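# Slide the paper roll onto the holder post and release

## Task

Fit the paper roll over the wooden holder's post so that it sits down on the holder's base. Then open the gripper and withdraw, so that no hand, finger or wrist camera cable is still touching the roll.

## Robot and tools

Robot: two arms, left_arm and right_arm, each ending in a parallel gripper. The fingers point along the gripper's own +z axis and separate along its y axis. end_effector_position is the spot between the finger pads, roughly 1 cm short of the fingertips. A wrist camera cable resting on the roll counts as a touch.

Frame: one scene frame for everything. The origin is at table-top height, halfway between the two arms' nominal bases. +z points up, +x points out over the table, and left_arm sits on the +y side. The arm names do not match the image sides. The actual bases are offset from nominal; a BASES line, when one appears, gives their measured places. Reported hand poses can be a few centimetres off, more at long reach.

execute_actions(actions, cameras). actions is a list holding at most one item. An empty list is a look: it returns the state and pictures. An action item is {"rows": [...], "steps": n}. Each row has 16 numbers covering both arms even if one is idle: left x, y, z, qw, qx, qy, qz, opening, then the same eight for the right arm. x, y, z is an absolute target for end_effector_position in metres in the scene frame. The quaternion is an absolute target orientation, w first. Opening runs from -1 (closed) to +1 (fully open, 0.094 m). Each row lasts one control step of 1/30 s. Up to 15 rows and up to 15 steps are allowed, with a minimum of 5; the final row repeats to fill the steps. A call is refused, sending nothing, if any target lies more than 0.6 m from that arm's last reported position along any gripper axis. A wait item is {"steps": n} with n up to 300, counted from the previous result, and your reply time counts toward it. cameras lists camera names, ["all"] or []; an unknown name invalidates the call.

move(target, speed, blend, blocking, cameras). target is one 16-number row or a list of up to 15 rows, laid out as above, all absolute poses, with no 0.6 m limit. Each gripper follows a straight line to its pose; the whole move is at least 0.5 s and is cut off at 10 s. speed is in m/s, 0.002 to 2.9, default 0.25, either one value or one per target; rotation is capped at twice that in rad/s. blend (metres) rounds corners at intermediate targets. With blocking=false the result arrives about 0.5 s after the start while the move keeps running. Openings in the first target are sent immediately; changed openings in later targets are applied on arrival, after everything stops. The result ends with a move: line such as done, off_target, moving, held or fault, plus limits=paced (pose was clipped) or limits=held (steps were withheld). An unnamed arm is done, meaning at rest within 10 mm and 2 degrees. done does not prove absence of contact. Paths do not avoid obstacles or the other arm, and faster moves lag and overshoot more.



Cameras: cam_high is fixed, looking down from the far side of the table; the two wrist cameras ride on the hands. All three are 672x504, with calibration (K, distortion, T_world_to_cam) supplied. Wrist pictures may lag while their arm moves.

Result lines: each arm's end_effector_position, end_effector_quat_wxyz, Hand target (the pose currently being driven toward), grip_measured (finger opening on the command scale, reading up to about 2.7 mm wide when empty and a bit narrow when squeezing a part), Joint positions (last value is the opening in metres), Joint velocities ("within noise" means at rest), and joint torques (positive toward larger joint values; joints 1 to 3 wrap at plus or minus 28 N m). MOTOR HOT appears at 75 °C; OVER-TEMPERATURE FAULT at 90 °C folds that arm away for the rest of the scene.

Control tips: orientation commands are limited to 40 degrees from the measured one per step. To hold an orientation, repeat the same quaternion in every row rather than copying drifting readings. For an idle arm, resend its last pose and opening. A gripper may settle a centimetre or more off target from friction and weight alone. Avoid routing a gripper close to its own base, which can flip the shoulder. Once the fingers first touch, closing about 0.05 further (more for round parts) reaches full force; close gently on the roll. To let go, command an opening well above grip_measured.

Avoid: dropping the roll or releasing it while it moves, knocking anything off the table, hard or fast impacts, pushing far past contact, grippers or arms pressing against each other, closing on the other arm's fingers, and long holding or overstretched poses that overheat motors. Loose objects can occasionally get a brief push from outside.

Each tool is called after ">>>" as a command line: name --argument value for each argument, lists and objects as JSON in quotes; but a table of rows of numbers goes row by row, as --pt "numbers of a row", without its own name.

## Session

>>> execute_actions --actions '[]' --cameras '["all"]'

Scene clock: 0.00 s of 4400.00 s.
left_arm: end_effector_position=(+0.3990, +0.2155, +0.3339) grip_measured=+1.000 end_effector_quat_wxyz=(+0.613, -0.149, +0.751, -0.193) | right_arm: end_effector_position=(+0.2363, -0.1520, +0.2376) grip_measured=+1.000 end_effector_quat_wxyz=(+0.503, -0.064, +0.821, +0.263)
Joint positions: left_arm=[-0.192 0.968 0.891 -0.096 -0.063 -0.512 0.094] | right_arm=[0.621 0.795 0.631 -0.201 0.071 0.431 0.094]
Joint velocities: within noise
Joint torques (N m): no reading
Motor temperatures (°C): left_arm=[23 24 21 24 22 21 23] | right_arm=[23 23 23 22 22 23 24]
Heat: left arm: 24 °C; right arm: 24 °C.
Hand target: left_arm +0.3971, +0.2160, +0.3393; +0.618, -0.147, +0.748, -0.193 | right_arm +0.2363, -0.1523, +0.2440; +0.509, -0.063, +0.816, +0.265

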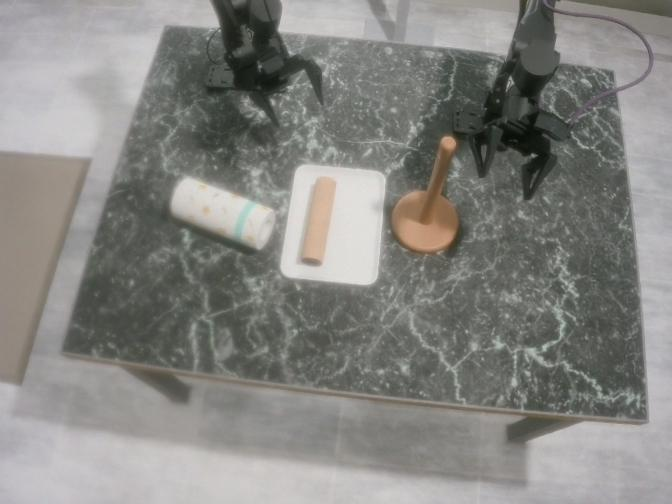

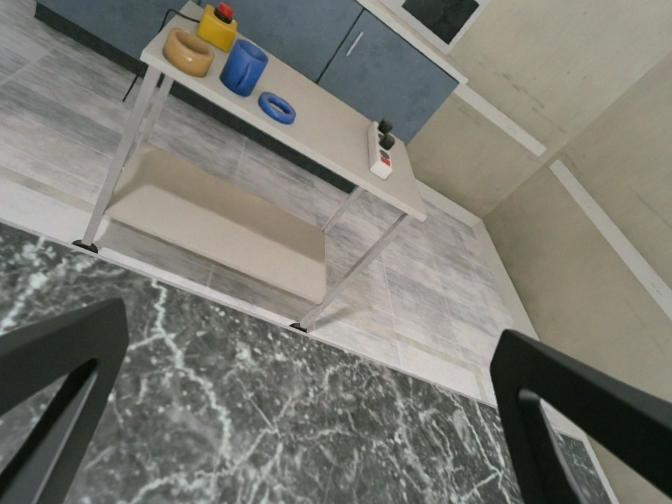

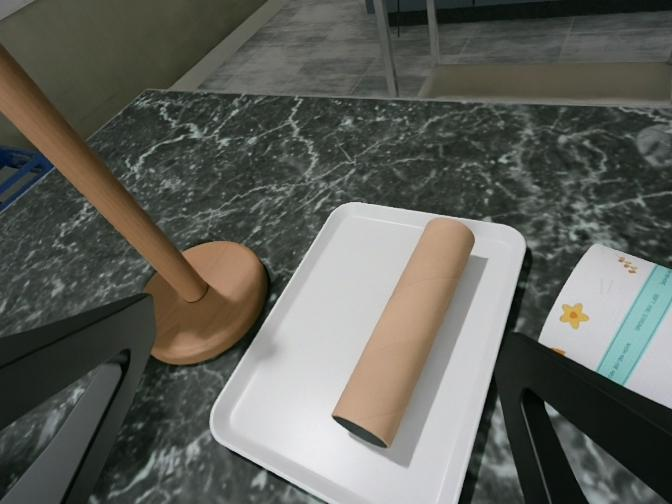

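>>> zoom_image --camera "cam_high" --region '[150, 120, 486, 288]'

>>> zoom_image --camera "cam_high" --region '[150, 160, 290, 265]'

>>> zoom_image --camera "cam_high" --region '[370, 125, 480, 260]'

Scaled by 1.500 from the camera's 672x504 image, which has a finer 960x720 frame.

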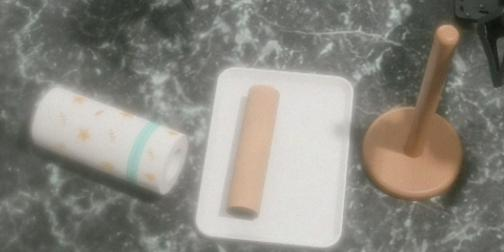

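Scaled by 3.600 from the camera's 672x504 image, which has a finer 960x720 frame.

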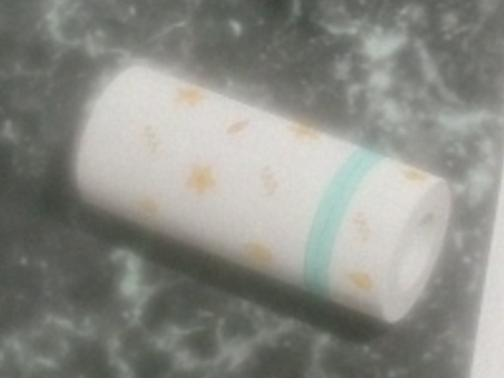

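Scaled by 3.733 from the camera's 672x504 image, which has a finer 960x720 frame.

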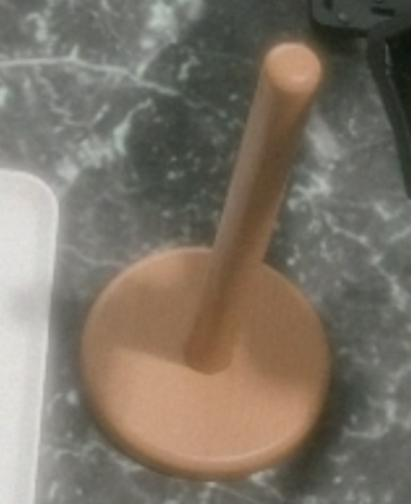

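>>> move --target '[0.384, 0.425, 0.339, 0.6469, -0.3356, 0.6845, -0.0265, 1, 0.371, -0.294, 0.17, 0, -0.6058, 0.7956, 0, 1]' --speed 0.7 --cameras '["cam_high", "cam_right_wrist"]'

>>> zoom_image --camera "cam_high" --region '[150, 120, 330, 265]'

Scene clock: 10.17 s of 4400.00 s.
left_arm: end_effector_position=(+0.3815, +0.4221, +0.3227) grip_measured=+1.000 end_effector_quat_wxyz=(+0.634, -0.345, +0.692, -0.032) | right_arm: end_effector_position=(+0.3681, -0.2956, +0.1715) grip_measured=+1.000 end_effector_quat_wxyz=(+0.018, -0.600, +0.799, -0.007)
Joint positions: left_arm=[0.415 1.022 0.891 -0.065 0.021 -0.509 0.094] | right_arm=[0.072 2.063 2.097 -1.568 -0.006 -1.203 0.094]
Joint velocities: within noise
Joint torques (N m): left_arm=[0.49 -2.5 10.91 2.26 0.01 0.14] | right_arm=[0.5 -9.95 9.18 0.11 0.05 -0.02]
Motor temperatures (°C): left_arm=[23 24 22 27 22 21 23] | right_arm=[23 24 24 25 22 23 24]
Heat: left arm: 27 °C; right arm: 25 °C.
Hand target: left_arm +0.3834, +0.4247, +0.3388; +0.647, -0.336, +0.684, -0.026 | right_arm +0.3708, -0.2940, +0.1697; +0.012, -0.606, +0.796, -0.007
Off the commanded pose: left_arm 0.017 m, 2 deg | right_arm 0.004 m, 2 deg.
joint sent to its limit (right arm) — joint 4 (wrist pitch), lower limit.
Kept back: nothing.
move: off_target (left_arm)
camera_calibration:
cam_right_wrist: T_world_to_cam=[[0.987193, -0.159243, 0.00958466, -0.412862], [-0.145512, -0.874188, 0.463272, -0.260585], [-0.065394, -0.458733, -0.886164, 0.144316], [0, 0, 0, 1]] pos_world=[0.379094, -0.227344, 0.252567]
Images, in order (width x height): cam_high 672x504, cam_right_wrist 672x504.

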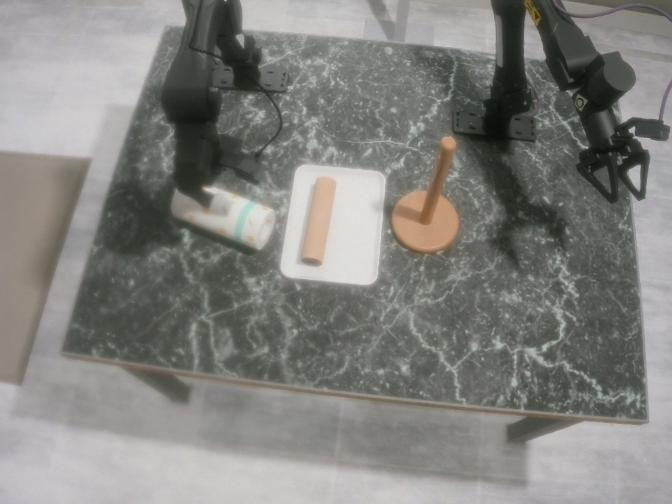

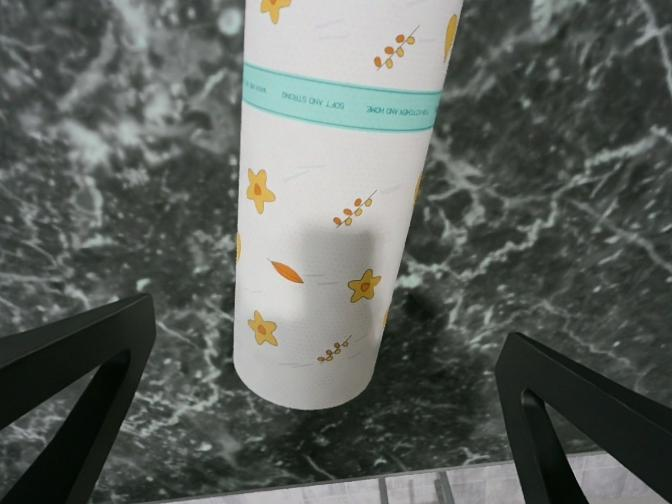

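Scaled by 2.800 from the camera's 672x504 image, which has a finer 960x720 frame.

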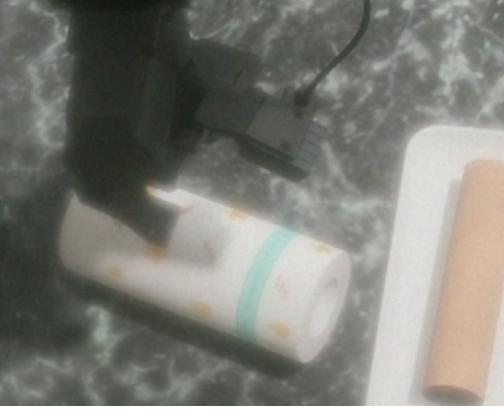

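>>> move --target '[0.3815, 0.4221, 0.3227, 0.634, -0.345, 0.692, -0.032, 1, 0.3695, -0.295, 0.1, 0, -0.6, 0.8, 0, 1]' --speed 0.2 --cameras '["cam_high", "cam_right_wrist"]'

>>> zoom_image --camera "cam_right_wrist" --region '[84, 0, 588, 504]'

Scene clock: 15.67 s of 4400.00 s.
left_arm: end_effector_position=(+0.3815, +0.4220, +0.3228) grip_measured=+1.000 end_effector_quat_wxyz=(+0.634, -0.345, +0.692, -0.032) | right_arm: end_effector_position=(+0.3711, -0.2957, +0.1061) grip_measured=+1.000 end_effector_quat_wxyz=(+0.006, -0.601, +0.799, -0.001)
Joint positions: left_arm=[0.415 1.022 0.891 -0.065 0.021 -0.509 0.094] | right_arm=[0.072 2.063 1.835 -1.332 -0.004 -1.204 0.094]
Joint velocities: within noise
Joint torques (N m): left_arm=[0.01 -3.17 7.92 2.2 -0.01 -0.04] | right_arm=[0.39 -11.89 5 0.31 0.04 0.1]
Motor temperatures (°C): left_arm=[23 24 23 28 22 21 23] | right_arm=[23 24 24 24 22 23 24]
Heat: left arm: 28 °C; right arm: 24 °C.
Hand target: left_arm +0.3815, +0.4220, +0.3226; +0.634, -0.345, +0.692, -0.032 | right_arm +0.3694, -0.2950, +0.1000; +0.000, -0.600, +0.800, +0.000
Off the commanded pose: left_arm 0.000 m, 0 deg | right_arm 0.006 m, 1 deg.
Kept back: nothing.
move: done
camera_calibration:
cam_right_wrist: T_world_to_cam=[[0.98717, -0.158959, -0.0150841, -0.412491], [-0.133279, -0.87233, 0.470401, -0.234602], [-0.0879327, -0.462355, -0.882324, 0.0934001], [0, 0, 0, 1]] pos_world=[0.384144, -0.227035, 0.186544]
Images, in order (width x height): cam_high 672x504, cam_right_wrist 672x504.

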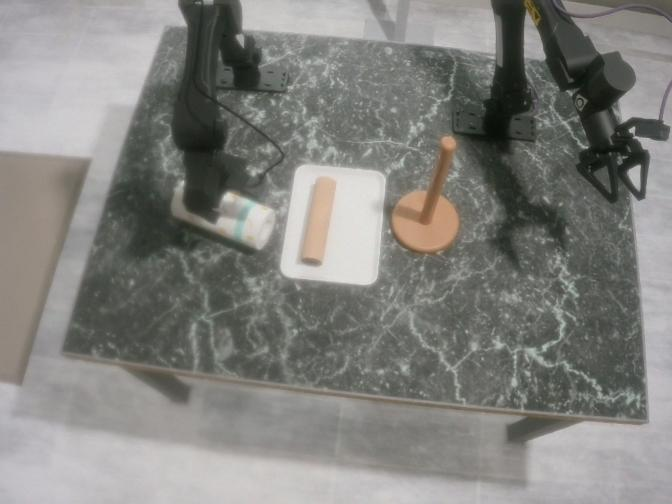

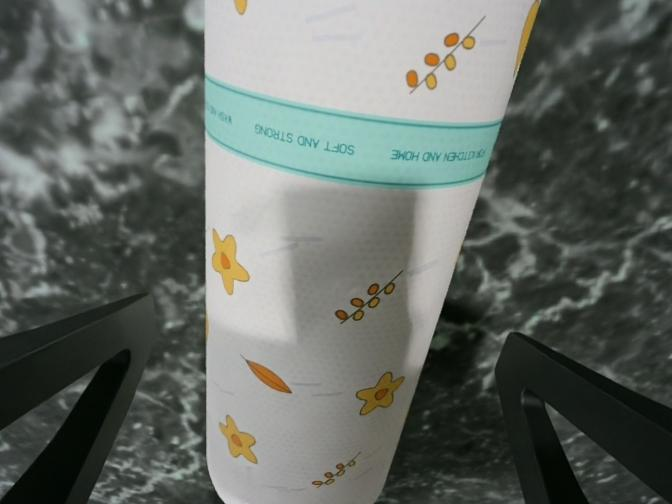

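Scaled by 1.000.

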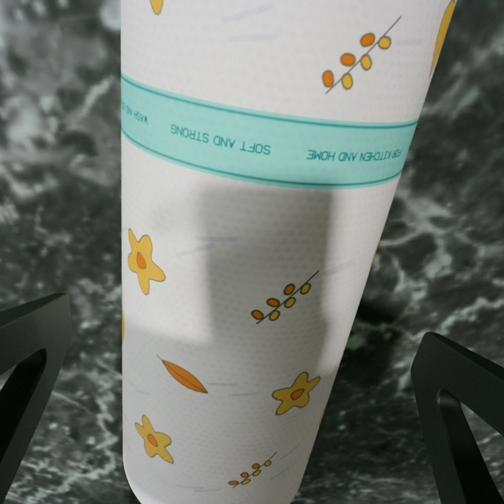

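>>> move --target '[0.3815, 0.4221, 0.3227, 0.634, -0.345, 0.692, -0.032, 1, 0.37, -0.2955, 0.041, 0, -0.5934, 0.8049, 0, 1]' --speed 0.14 --cameras '["cam_high", "cam_right_wrist"]'

Scene clock: 19.23 s of 4400.00 s.
left_arm: end_effector_position=(+0.3815, +0.4220, +0.3228) grip_measured=+1.000 end_effector_quat_wxyz=(+0.634, -0.345, +0.692, -0.032) | right_arm: end_effector_position=(+0.3734, -0.2958, +0.0548) grip_measured=+1.000 end_effector_quat_wxyz=(+0.014, -0.595, +0.804, -0.007)
Joint positions: left_arm=[0.415 1.022 0.891 -0.065 0.021 -0.509 0.094] | right_arm=[0.072 2.071 1.643 -1.112 -0.003 -1.189 0.094]
Joint velocities: within noise
Joint torques (N m): left_arm=[0.08 -3.23 7.9 2.19 0.01 -0.03] | right_arm=[0.2 -10.06 5.09 0.35 0.03 0.08]
Motor temperatures (°C): left_arm=[23 24 23 28 22 21 23] | right_arm=[23 24 24 24 22 23 24]
Heat: left arm: 28 °C; right arm: 24 °C.
Hand target: left_arm +0.3815, +0.4220, +0.3226; +0.634, -0.345, +0.692, -0.032 | right_arm +0.3696, -0.2955, +0.0413; +0.000, -0.593, +0.805, +0.000
Off the commanded pose: left_arm 0.000 m, 0 deg | right_arm 0.014 m, 2 deg.
Kept back: nothing.
move: off_target (right_arm)
camera_calibration:
cam_right_wrist: T_world_to_cam=[[0.984804, -0.173625, 0.00402243, -0.420157], [-0.155361, -0.870385, 0.467217, -0.201249], [-0.0776195, -0.460742, -0.884133, 0.0450665], [0, 0, 0, 1]] pos_world=[0.386004, -0.22735, 0.135562]
Images, in order (width x height): cam_high 672x504, cam_right_wrist 672x504.

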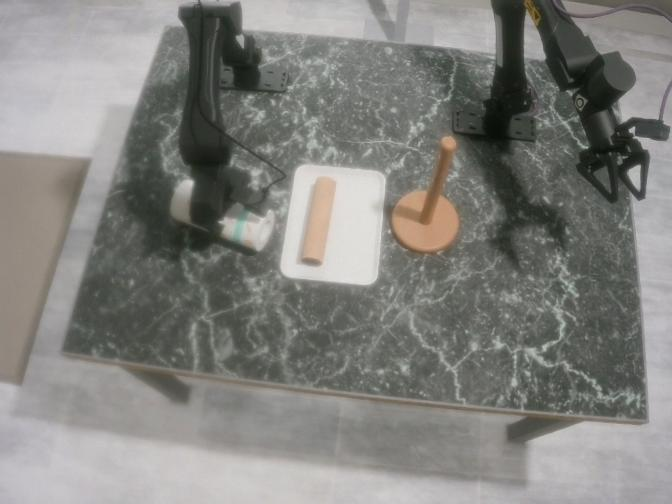

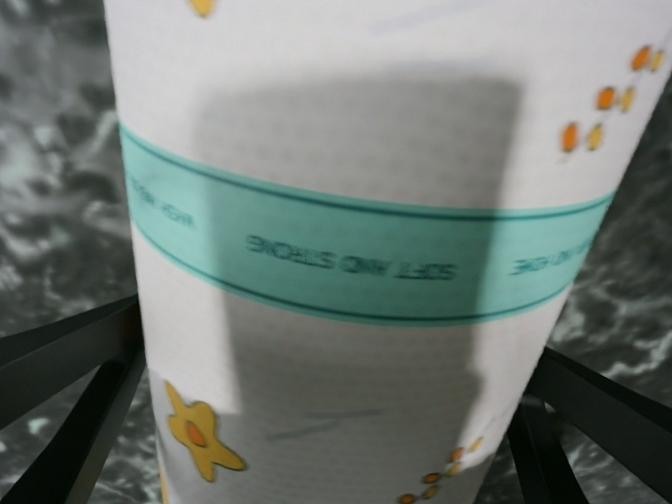

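>>> move --pt "0.3815 0.4221 0.3227 0.634 -0.345 0.692 -0.032 1 0.3685 -0.2955 0.027 0 -0.5934 0.8049 0 1" --pt "0.3815 0.4221 0.3227 0.634 -0.345 0.692 -0.032 1 0.3685 -0.2955 0.027 0 -0.5934 0.8049 0 0.7" --speed 0.14 --cameras '["cam_right_wrist"]'

Scene clock: 21.60 s of 4400.00 s.
left_arm: end_effector_position=(+0.3815, +0.4220, +0.3228) grip_measured=+1.000 end_effector_quat_wxyz=(+0.634, -0.345, +0.692, -0.032) | right_arm: end_effector_position=(+0.3739, -0.2957, +0.0443) grip_measured=+0.743 end_effector_quat_wxyz=(+0.018, -0.594, +0.804, -0.010)
Joint positions: left_arm=[0.415 1.022 0.891 -0.065 0.021 -0.509 0.094] | right_arm=[0.072 2.071 1.6 -1.058 -0.003 -1.188 0.082]
Joint velocities: within noise
Joint torques (N m): left_arm=[-0.02 -3.19 7.9 2.19 0 -0.03] | right_arm=[0.23 -9.37 4.83 0.4 0.04 0.08]
Motor temperatures (°C): left_arm=[23 24 23 29 22 21 23] | right_arm=[23 25 24 24 22 23 24]
Heat: left arm: 29 °C; right arm: 25 °C.
Hand target: left_arm +0.3815, +0.4220, +0.3226; +0.634, -0.345, +0.692, -0.032 | right_arm +0.3679, -0.2955, +0.0275; +0.000, -0.593, +0.805, +0.000
Off the commanded pose: left_arm 0.000 m, 0 deg | right_arm 0.018 m, 2 deg.
Kept back: nothing.
move: off_target (right_arm); target 2's new opening was sent with right_arm's hand 0.018 m and 2 deg from that target
camera_calibration:
cam_right_wrist: T_world_to_cam=[[0.984572, -0.174387, 0.0143631, -0.421098], [-0.160994, -0.870681, 0.464753, -0.194182], [-0.0685413, -0.459896, -0.885324, 0.0327296], [0, 0, 0, 1]] pos_world=[0.385583, -0.227452, 0.125271]
Images, in order (width x height): cam_right_wrist 672x504.

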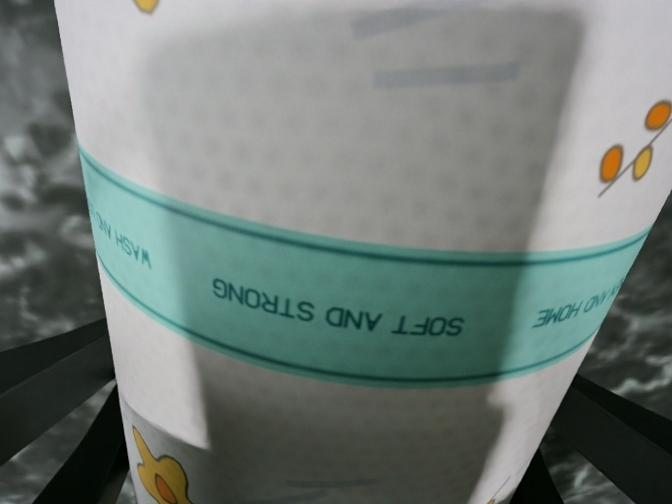

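>>> move --pt "0.3815 0.4221 0.3227 0.634 -0.345 0.692 -0.032 1 0.372 -0.2955 0.14 0 -0.5934 0.8049 0 0.62" --pt "0.3815 0.4221 0.3227 0.634 -0.345 0.692 -0.032 1 0.335 -0.03 0.46 0.6328 -0.3155 0.6328 0.3155 0.62" --pt "0.3815 0.4221 0.3227 0.634 -0.345 0.692 -0.032 1 0.32 0.126 0.46 0.6328 -0.3155 0.6328 0.3155 0.62" --speed '[0.25, 0.5, 0.35]' --blend '[0.03, 0.04, 0]' --cameras '["all"]'

>>> zoom_image --camera "cam_high" --region '[340, 0, 560, 270]'

Scene clock: 31.07 s of 4400.00 s.
left_arm: end_effector_position=(+0.3815, +0.4220, +0.3228) grip_measured=+1.000 end_effector_quat_wxyz=(+0.634, -0.345, +0.692, -0.032) | right_arm: end_effector_position=(+0.3137, +0.1235, +0.4526) grip_measured=+0.743 end_effector_quat_wxyz=(+0.625, -0.325, +0.636, +0.315)
Joint positions: left_arm=[0.415 1.022 0.891 -0.065 0.021 -0.509 0.094] | right_arm=[0.907 1.805 1.897 -0.113 -0.02 -0.006 0.082]
Joint velocities: within noise
Joint torques (N m): left_arm=[0.02 -3.21 7.95 2.19 0 -0.04] | right_arm=[-0.12 -8.81 11.47 2.01 0.14 0.07]
Motor temperatures (°C): left_arm=[23 24 23 29 22 21 23] | right_arm=[23 25 24 24 22 23 25]
Heat: left arm: 29 °C; right arm: 25 °C.
Hand target: left_arm +0.3815, +0.4220, +0.3226; +0.634, -0.345, +0.692, -0.032 | right_arm +0.3197, +0.1256, +0.4596; +0.633, -0.316, +0.633, +0.316
Off the commanded pose: left_arm 0.000 m, 0 deg | right_arm 0.010 m, 1 deg.
Kept back: nothing.
move: done
camera_calibration:
cam_left_wrist: T_world_to_cam=[[0.409301, -0.698862, 0.58657, -0.0545805], [-0.34456, -0.713676, -0.609873, 0.654479], [0.844838, 0.0475133, -0.532908, -0.0666882], [0, 0, 0, 1]] pos_world=[0.304188, 0.432111, 0.395626]
cam_right_wrist: T_world_to_cam=[[0.817302, -0.562148, 0.126517, -0.245042], [-0.191498, -0.472081, -0.860504, 0.531558], [0.543457, 0.679065, -0.493483, 0.0729166], [0, 0, 0, 1]] pos_world=[0.262438, 0.0636739, 0.524393]

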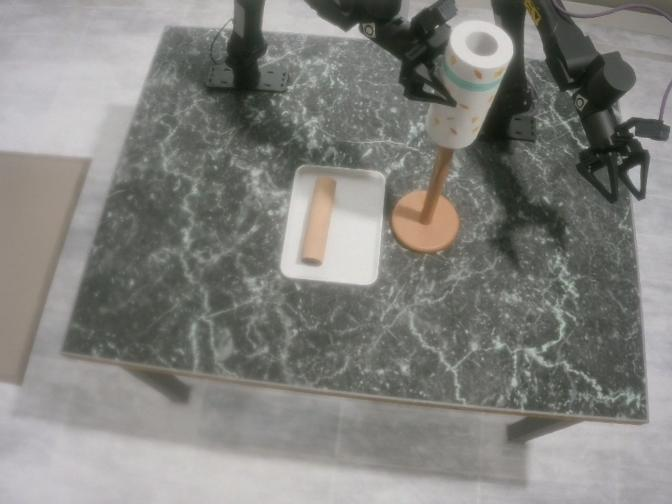

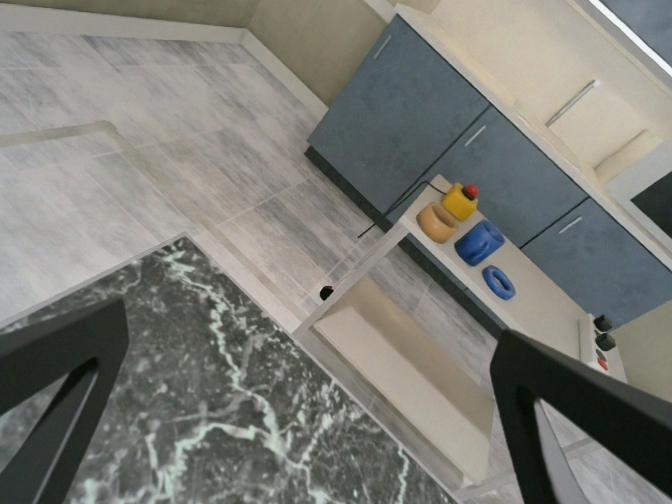

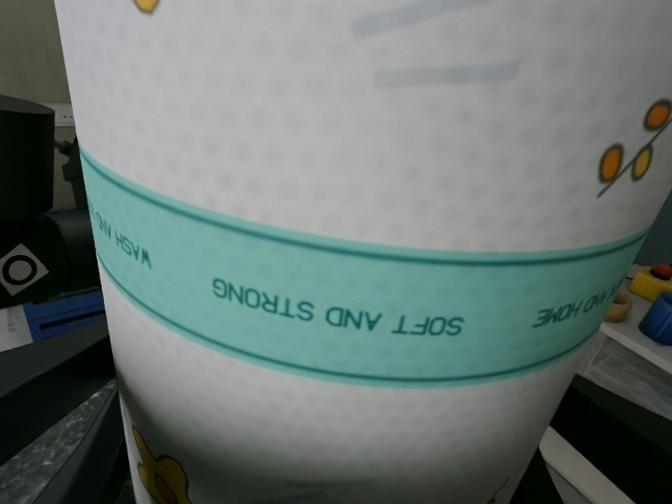

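Scaled by 1.867 from the camera's 672x504 image, which has a finer 960x720 frame.

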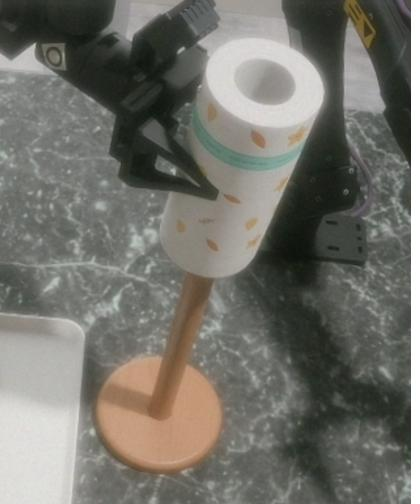

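>>> zoom_image --camera "cam_high" --region '[415, 10, 525, 160]'

>>> zoom_image --camera "cam_high" --region '[380, 110, 520, 260]'

Scaled by 3.360 from the camera's 672x504 image, which has a finer 960x720 frame.

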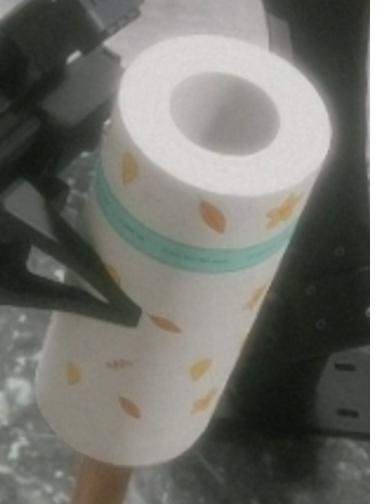

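Scaled by 3.360 from the camera's 672x504 image, which has a finer 960x720 frame.

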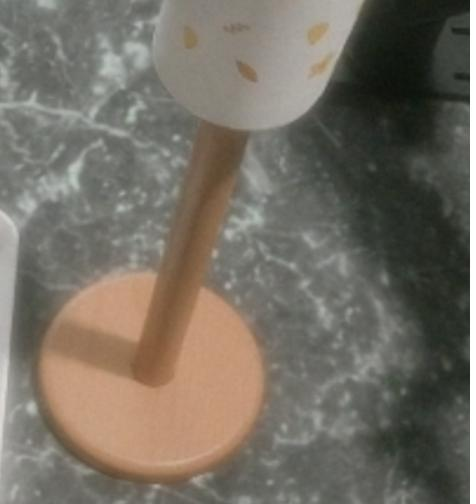

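>>> move --target '[0.3815, 0.4221, 0.3227, 0.634, -0.345, 0.692, -0.032, 1, 0.3205, 0.1275, 0.4, 0.6328, -0.3155, 0.6328, 0.3155, 0.62]' --speed 0.09 --cameras '["cam_high", "cam_right_wrist"]'

>>> zoom_image --camera "cam_high" --region '[390, 30, 530, 240]'

>>> zoom_image --camera "cam_high" --region '[400, 100, 500, 200]'

Scene clock: 39.70 s of 4400.00 s.
left_arm: end_effector_position=(+0.3815, +0.4220, +0.3228) grip_measured=+1.000 end_effector_quat_wxyz=(+0.634, -0.345, +0.692, -0.032) | right_arm: end_effector_position=(+0.3218, +0.1333, +0.3863) grip_measured=+0.743 end_effector_quat_wxyz=(+0.619, -0.327, +0.643, +0.311)
Joint positions: left_arm=[0.415 1.022 0.891 -0.065 0.021 -0.509 0.094] | right_arm=[0.907 1.805 1.648 0.116 -0.017 -0.006 0.082]
Joint velocities: within noise
Joint torques (N m): left_arm=[-0.03 -3.25 7.91 2.18 -0.01 -0.05] | right_arm=[-0.03 -13.44 6.86 2.28 0.11 0.08]
Motor temperatures (°C): left_arm=[23 24 23 30 22 21 23] | right_arm=[23 25 25 26 22 23 25]
Heat: left arm: 30 °C; right arm: 26 °C.
Hand target: left_arm +0.3815, +0.4220, +0.3226; +0.634, -0.345, +0.692, -0.032 | right_arm +0.3204, +0.1275, +0.3998; +0.632, -0.316, +0.633, +0.316
Off the commanded pose: left_arm 0.000 m, 0 deg | right_arm 0.015 m, 2 deg.
Kept back: nothing.
move: off_target (right_arm)
camera_calibration:
cam_right_wrist: T_world_to_cam=[[0.81712, -0.562615, 0.125617, -0.237335], [-0.203426, -0.485308, -0.850349, 0.482468], [0.539382, 0.669283, -0.511006, 0.0384578], [0, 0, 0, 1]] pos_world=[0.271334, 0.0748785, 0.459732]
Images, in order (width x height): cam_high 672x504, cam_right_wrist 672x504.

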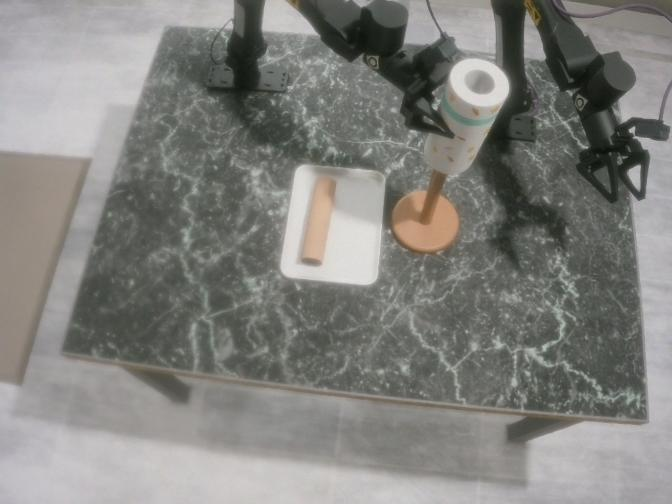

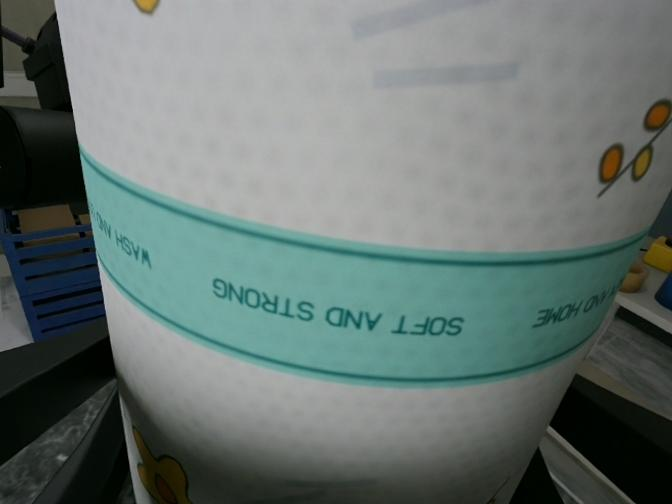

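Scaled by 2.400 from the camera's 672x504 image, which has a finer 960x720 frame.

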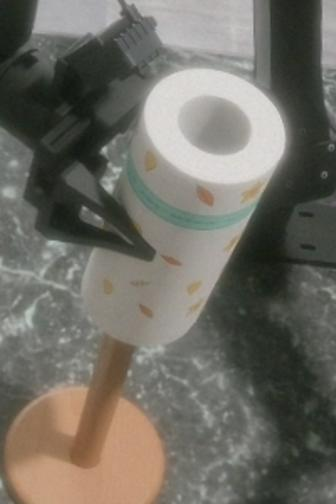

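Scaled by 5.040 from the camera's 672x504 image, which has a finer 960x720 frame.

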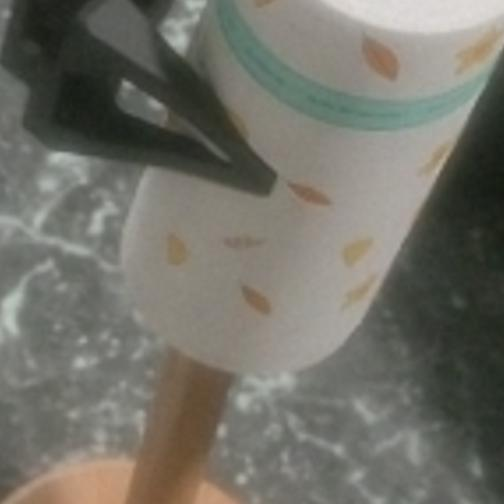

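>>> move --pt "0.3815 0.4221 0.3227 0.634 -0.345 0.692 -0.032 1 0.3165 0.1205 0.39 0.6448 -0.3094 0.6205 0.3215 0.62" --pt "0.3815 0.4221 0.3227 0.634 -0.345 0.692 -0.032 1 0.316 0.1205 0.25 0.6448 -0.3094 0.6205 0.3215 0.62" --speed '[0.06, 0.15]' --blend '[0.01, 0]' --cameras '["cam_high"]'

>>> zoom_image --camera "cam_high" --region '[380, 60, 520, 270]'

Scene clock: 44.93 s of 4400.00 s.
left_arm: end_effector_position=(+0.3815, +0.4220, +0.3228) grip_measured=+1.000 end_effector_quat_wxyz=(+0.634, -0.345, +0.692, -0.032) | right_arm: end_effector_position=(+0.3147, +0.1208, +0.2545) grip_measured=+0.743 end_effector_quat_wxyz=(+0.641, -0.314, +0.624, +0.318)
Joint positions: left_arm=[0.415 1.022 0.891 -0.065 0.021 -0.509 0.094] | right_arm=[0.907 1.87 1.121 0.774 -0.007 -0.005 0.082]
Joint velocities: within noise
Joint torques (N m): left_arm=[0.06 -3.17 7.9 2.18 0 -0.03] | right_arm=[-0.14 -9.89 6.16 2.35 -0.02 0.08]
Motor temperatures (°C): left_arm=[23 24 23 30 22 21 23] | right_arm=[23 25 25 28 22 23 25]
Heat: left arm: 30 °C; right arm: 28 °C.
Hand target: left_arm +0.3815, +0.4220, +0.3226; +0.634, -0.345, +0.692, -0.032 | right_arm +0.3159, +0.1204, +0.2499; +0.644, -0.310, +0.621, +0.321
Off the commanded pose: left_arm 0.000 m, 0 deg | right_arm 0.005 m, 1 deg.
Kept back: nothing.
move: done; blend cut to 0.0098 m at target 1
Images, in order (width x height): cam_high 672x504.

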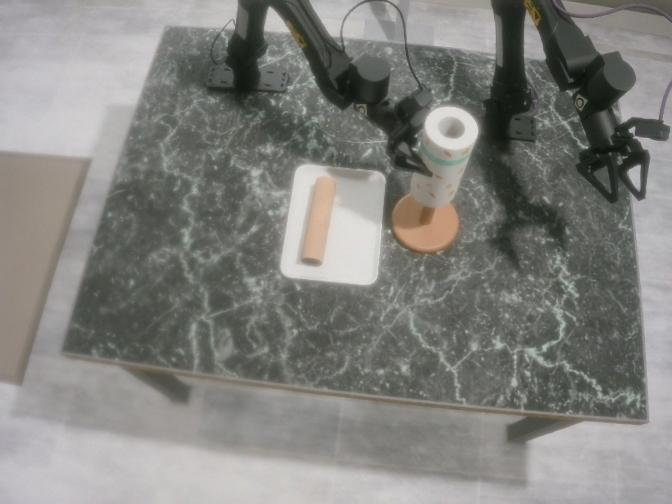

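Scaled by 2.400 from the camera's 672x504 image, which has a finer 960x720 frame.

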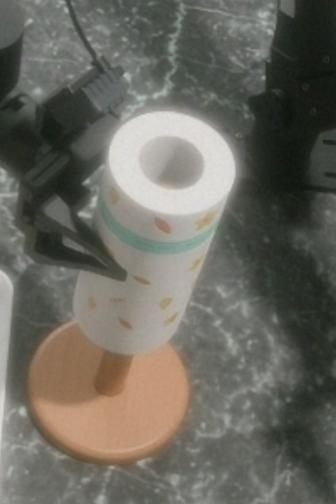

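>>> move --pt "0.3815 0.4221 0.3227 0.634 -0.345 0.692 -0.032 1 0.318 0.1245 0.155 0.6372 -0.3133 0.6284 0.3177 0.62" --pt "0.3815 0.4221 0.3227 0.634 -0.345 0.692 -0.032 1 0.3185 0.1255 0.124 0.6372 -0.3133 0.6284 0.3177 0.62" --speed '[0.18, 0.05]' --blend '[0.01, 0]' --cameras '["cam_high", "cam_right_wrist"]'

>>> zoom_image --camera "cam_high" --region '[370, 110, 510, 270]'

Scene clock: 47.83 s of 4400.00 s.
left_arm: end_effector_position=(+0.3815, +0.4220, +0.3228) grip_measured=+1.000 end_effector_quat_wxyz=(+0.634, -0.345, +0.692, -0.032) | right_arm: end_effector_position=(+0.3196, +0.1269, +0.1372) grip_measured=+0.743 end_effector_quat_wxyz=(+0.640, -0.314, +0.626, +0.317)
Joint positions: left_arm=[0.415 1.022 0.891 -0.065 0.021 -0.509 0.094] | right_arm=[0.907 2.192 1.029 1.182 -0.006 -0.004 0.082]
Joint velocities: within noise
Joint torques (N m): left_arm=[-0.01 -3.17 7.86 2.18 0 -0.02] | right_arm=[0.08 -9.92 4.67 2.3 -0.01 0.07]
Motor temperatures (°C): left_arm=[23 24 23 30 22 21 23] | right_arm=[23 26 25 28 22 23 25]
Heat: left arm: 30 °C; right arm: 28 °C.
Hand target: left_arm +0.3815, +0.4220, +0.3226; +0.634, -0.345, +0.692, -0.032 | right_arm +0.3184, +0.1253, +0.1241; +0.637, -0.313, +0.629, +0.317
Off the commanded pose: left_arm 0.000 m, 0 deg | right_arm 0.013 m, 0 deg.
Kept back: nothing.
move: off_target (right_arm)
camera_calibration:
cam_right_wrist: T_world_to_cam=[[0.805862, -0.578346, 0.126896, -0.202393], [-0.178026, -0.441064, -0.879642, 0.257286], [0.564707, 0.686279, -0.458397, -0.100758], [0, 0, 0, 1]] pos_world=[0.265803, 0.0655746, 0.205815]
Images, in order (width x height): cam_high 672x504, cam_right_wrist 672x504.

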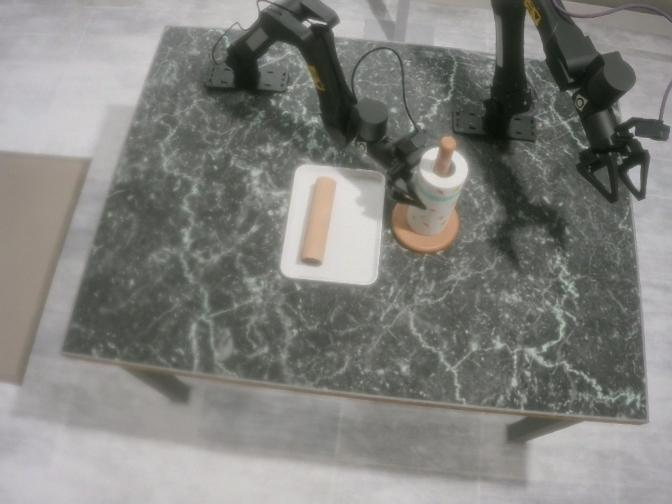

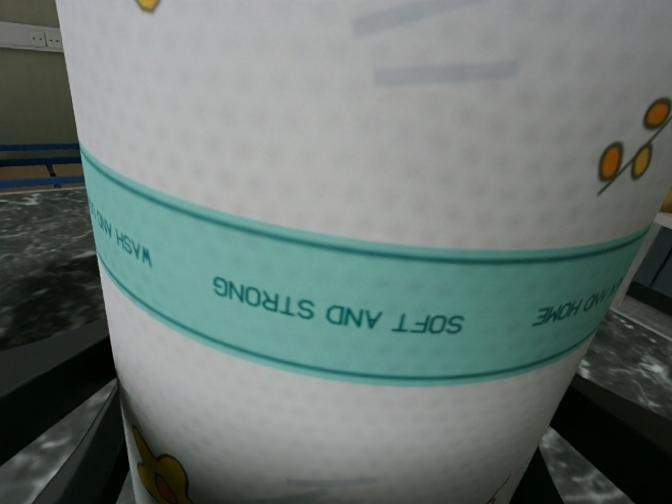

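Scaled by 3.150 from the camera's 672x504 image, which has a finer 960x720 frame.

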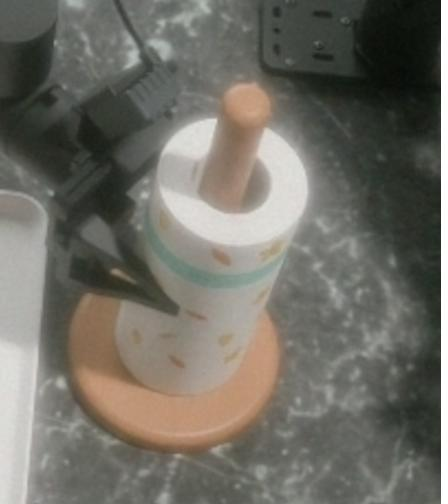

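>>> move --target '[0.3815, 0.4221, 0.3227, 0.634, -0.345, 0.692, -0.032, 1, 0.317, 0.1225, 0.108, 0.6372, -0.3133, 0.6284, 0.3177, 0.62]' --speed 0.05 --cameras '["cam_high"]'

>>> zoom_image --camera "cam_high" --region '[370, 110, 510, 270]'

Scene clock: 50.00 s of 4400.00 s.
left_arm: end_effector_position=(+0.3815, +0.4220, +0.3228) grip_measured=+1.000 end_effector_quat_wxyz=(+0.634, -0.345, +0.692, -0.032) | right_arm: end_effector_position=(+0.3185, +0.1254, +0.1363) grip_measured=+0.743 end_effector_quat_wxyz=(+0.654, -0.307, +0.611, +0.324)
Joint positions: left_arm=[0.415 1.022 0.891 -0.065 0.021 -0.509 0.094] | right_arm=[0.907 2.228 1.021 1.273 -0.006 -0.004 0.082]
Joint velocities: within noise
Joint torques (N m): left_arm=[0.05 -3.18 7.94 2.2 0 -0.03] | right_arm=[-0.1 -9.39 3.69 1.95 0 0.07]
Motor temperatures (°C): left_arm=[23 24 23 30 22 21 23] | right_arm=[23 26 24 28 22 23 25]
Heat: left arm: 30 °C; right arm: 28 °C.
Hand target: left_arm +0.3815, +0.4220, +0.3226; +0.634, -0.345, +0.692, -0.032 | right_arm +0.3166, +0.1220, +0.1086; +0.637, -0.313, +0.628, +0.318
Off the commanded pose: left_arm 0.000 m, 0 deg | right_arm 0.028 m, 3 deg.
Kept back: nothing.
move: off_target (right_arm)
Images, in order (width x height): cam_high 672x504.

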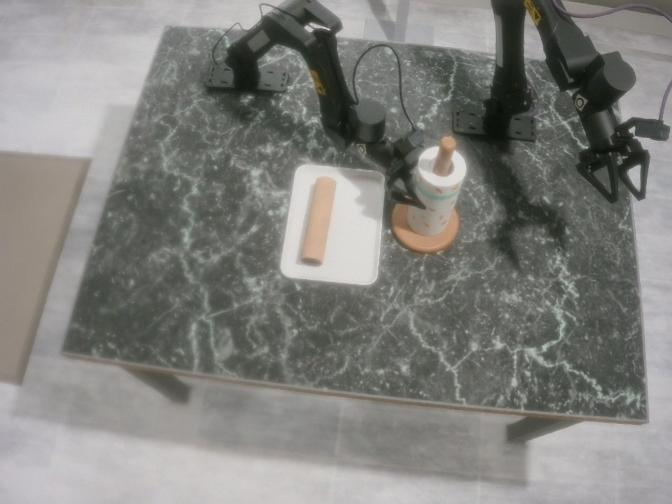

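Scaled by 3.150 from the camera's 672x504 image, which has a finer 960x720 frame.

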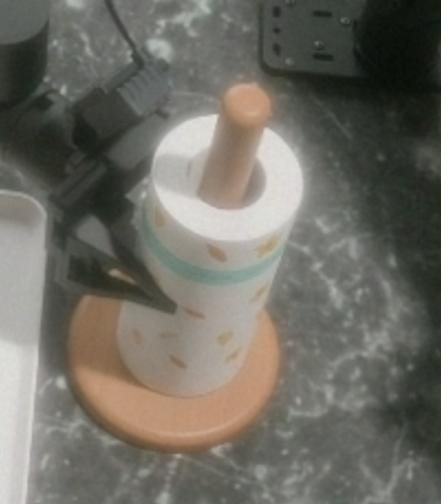

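>>> move --pt "0.3815 0.4221 0.3227 0.634 -0.345 0.692 -0.032 1 0.318 0.1245 0.128 0.63 -0.3169 0.6356 0.3141 0.62" --pt "0.3815 0.4221 0.3227 0.634 -0.345 0.692 -0.032 1 0.318 0.1245 0.128 0.63 -0.3169 0.6356 0.3141 1" --pt "0.3815 0.4221 0.3227 0.634 -0.345 0.692 -0.032 1 0.233 0.0135 0.135 0.6328 -0.3155 0.6328 0.3155 1" --speed '[0.1, 0.1, 0.22]' --cameras '["cam_high", "cam_right_wrist"]'

>>> zoom_image --camera "cam_high" --region '[340, 110, 510, 270]'

Scene clock: 53.50 s of 4400.00 s.
left_arm: end_effector_position=(+0.3815, +0.4220, +0.3228) grip_measured=+1.000 end_effector_quat_wxyz=(+0.634, -0.345, +0.692, -0.032) | right_arm: end_effector_position=(+0.2350, +0.0158, +0.1091) grip_measured=+0.998 end_effector_quat_wxyz=(+0.606, -0.330, +0.658, +0.301)
Joint positions: left_arm=[0.415 1.022 0.891 -0.065 0.021 -0.509 0.094] | right_arm=[0.907 1.899 0.419 1.395 -0.006 -0.004 0.094]
Joint velocities: within noise
Joint torques (N m): left_arm=[-0.02 -3.22 7.92 2.19 0 -0.03] | right_arm=[0.09 -11.48 2.71 2.71 0.02 0.08]
Motor temperatures (°C): left_arm=[23 24 23 30 22 21 23] | right_arm=[23 26 24 29 22 23 25]
Heat: left arm: 30 °C; right arm: 29 °C.
Hand target: left_arm +0.3815, +0.4220, +0.3226; +0.634, -0.345, +0.692, -0.032 | right_arm +0.2331, +0.0136, +0.1342; +0.632, -0.316, +0.633, +0.315
Off the commanded pose: left_arm 0.000 m, 0 deg | right_arm 0.026 m, 5 deg.
Kept back: nothing.
move: off_target (right_arm); target 2's new opening was sent with right_arm's hand 0.006 m and 3 deg from that target
camera_calibration:
cam_right_wrist: T_world_to_cam=[[0.813763, -0.567975, 0.123264, -0.196498], [-0.23191, -0.511793, -0.827216, 0.176634], [0.532923, 0.644572, -0.548197, 0.0282385], [0, 0, 0, 1]] pos_world=[0.185817, -0.0394076, 0.185815]
Images, in order (width x height): cam_high 672x504, cam_right_wrist 672x504.

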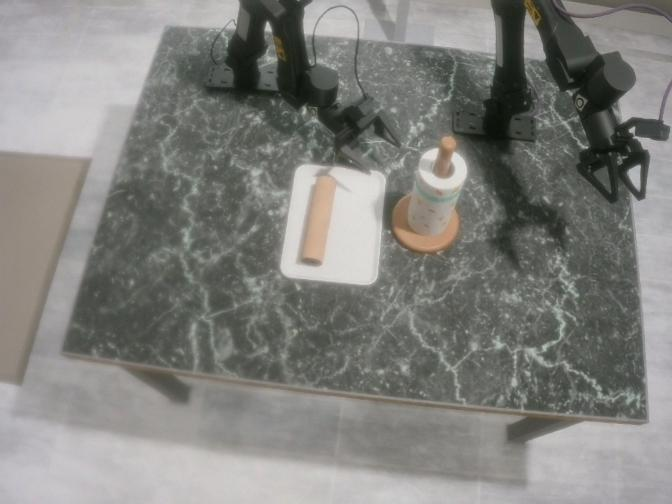

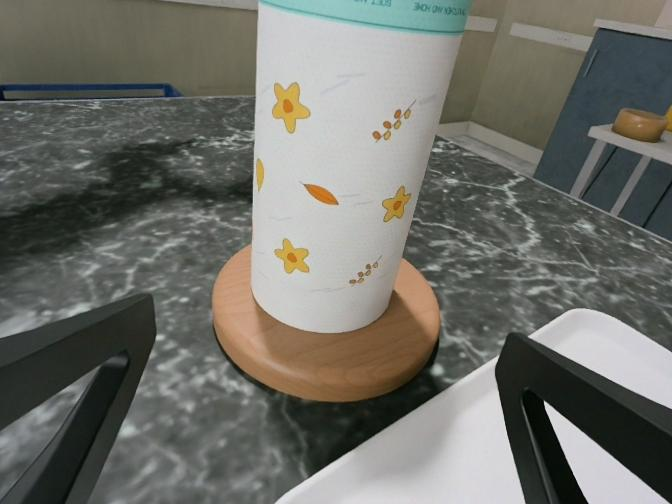

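Scaled by 2.965 from the camera's 672x504 image, which has a finer 960x720 frame.

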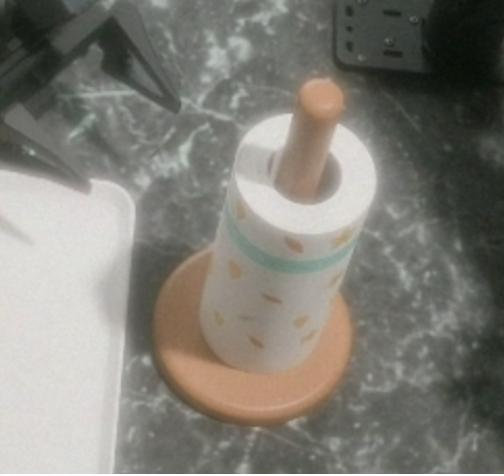

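>>> finished_scene --scene 1

The scene is finished: the task was done.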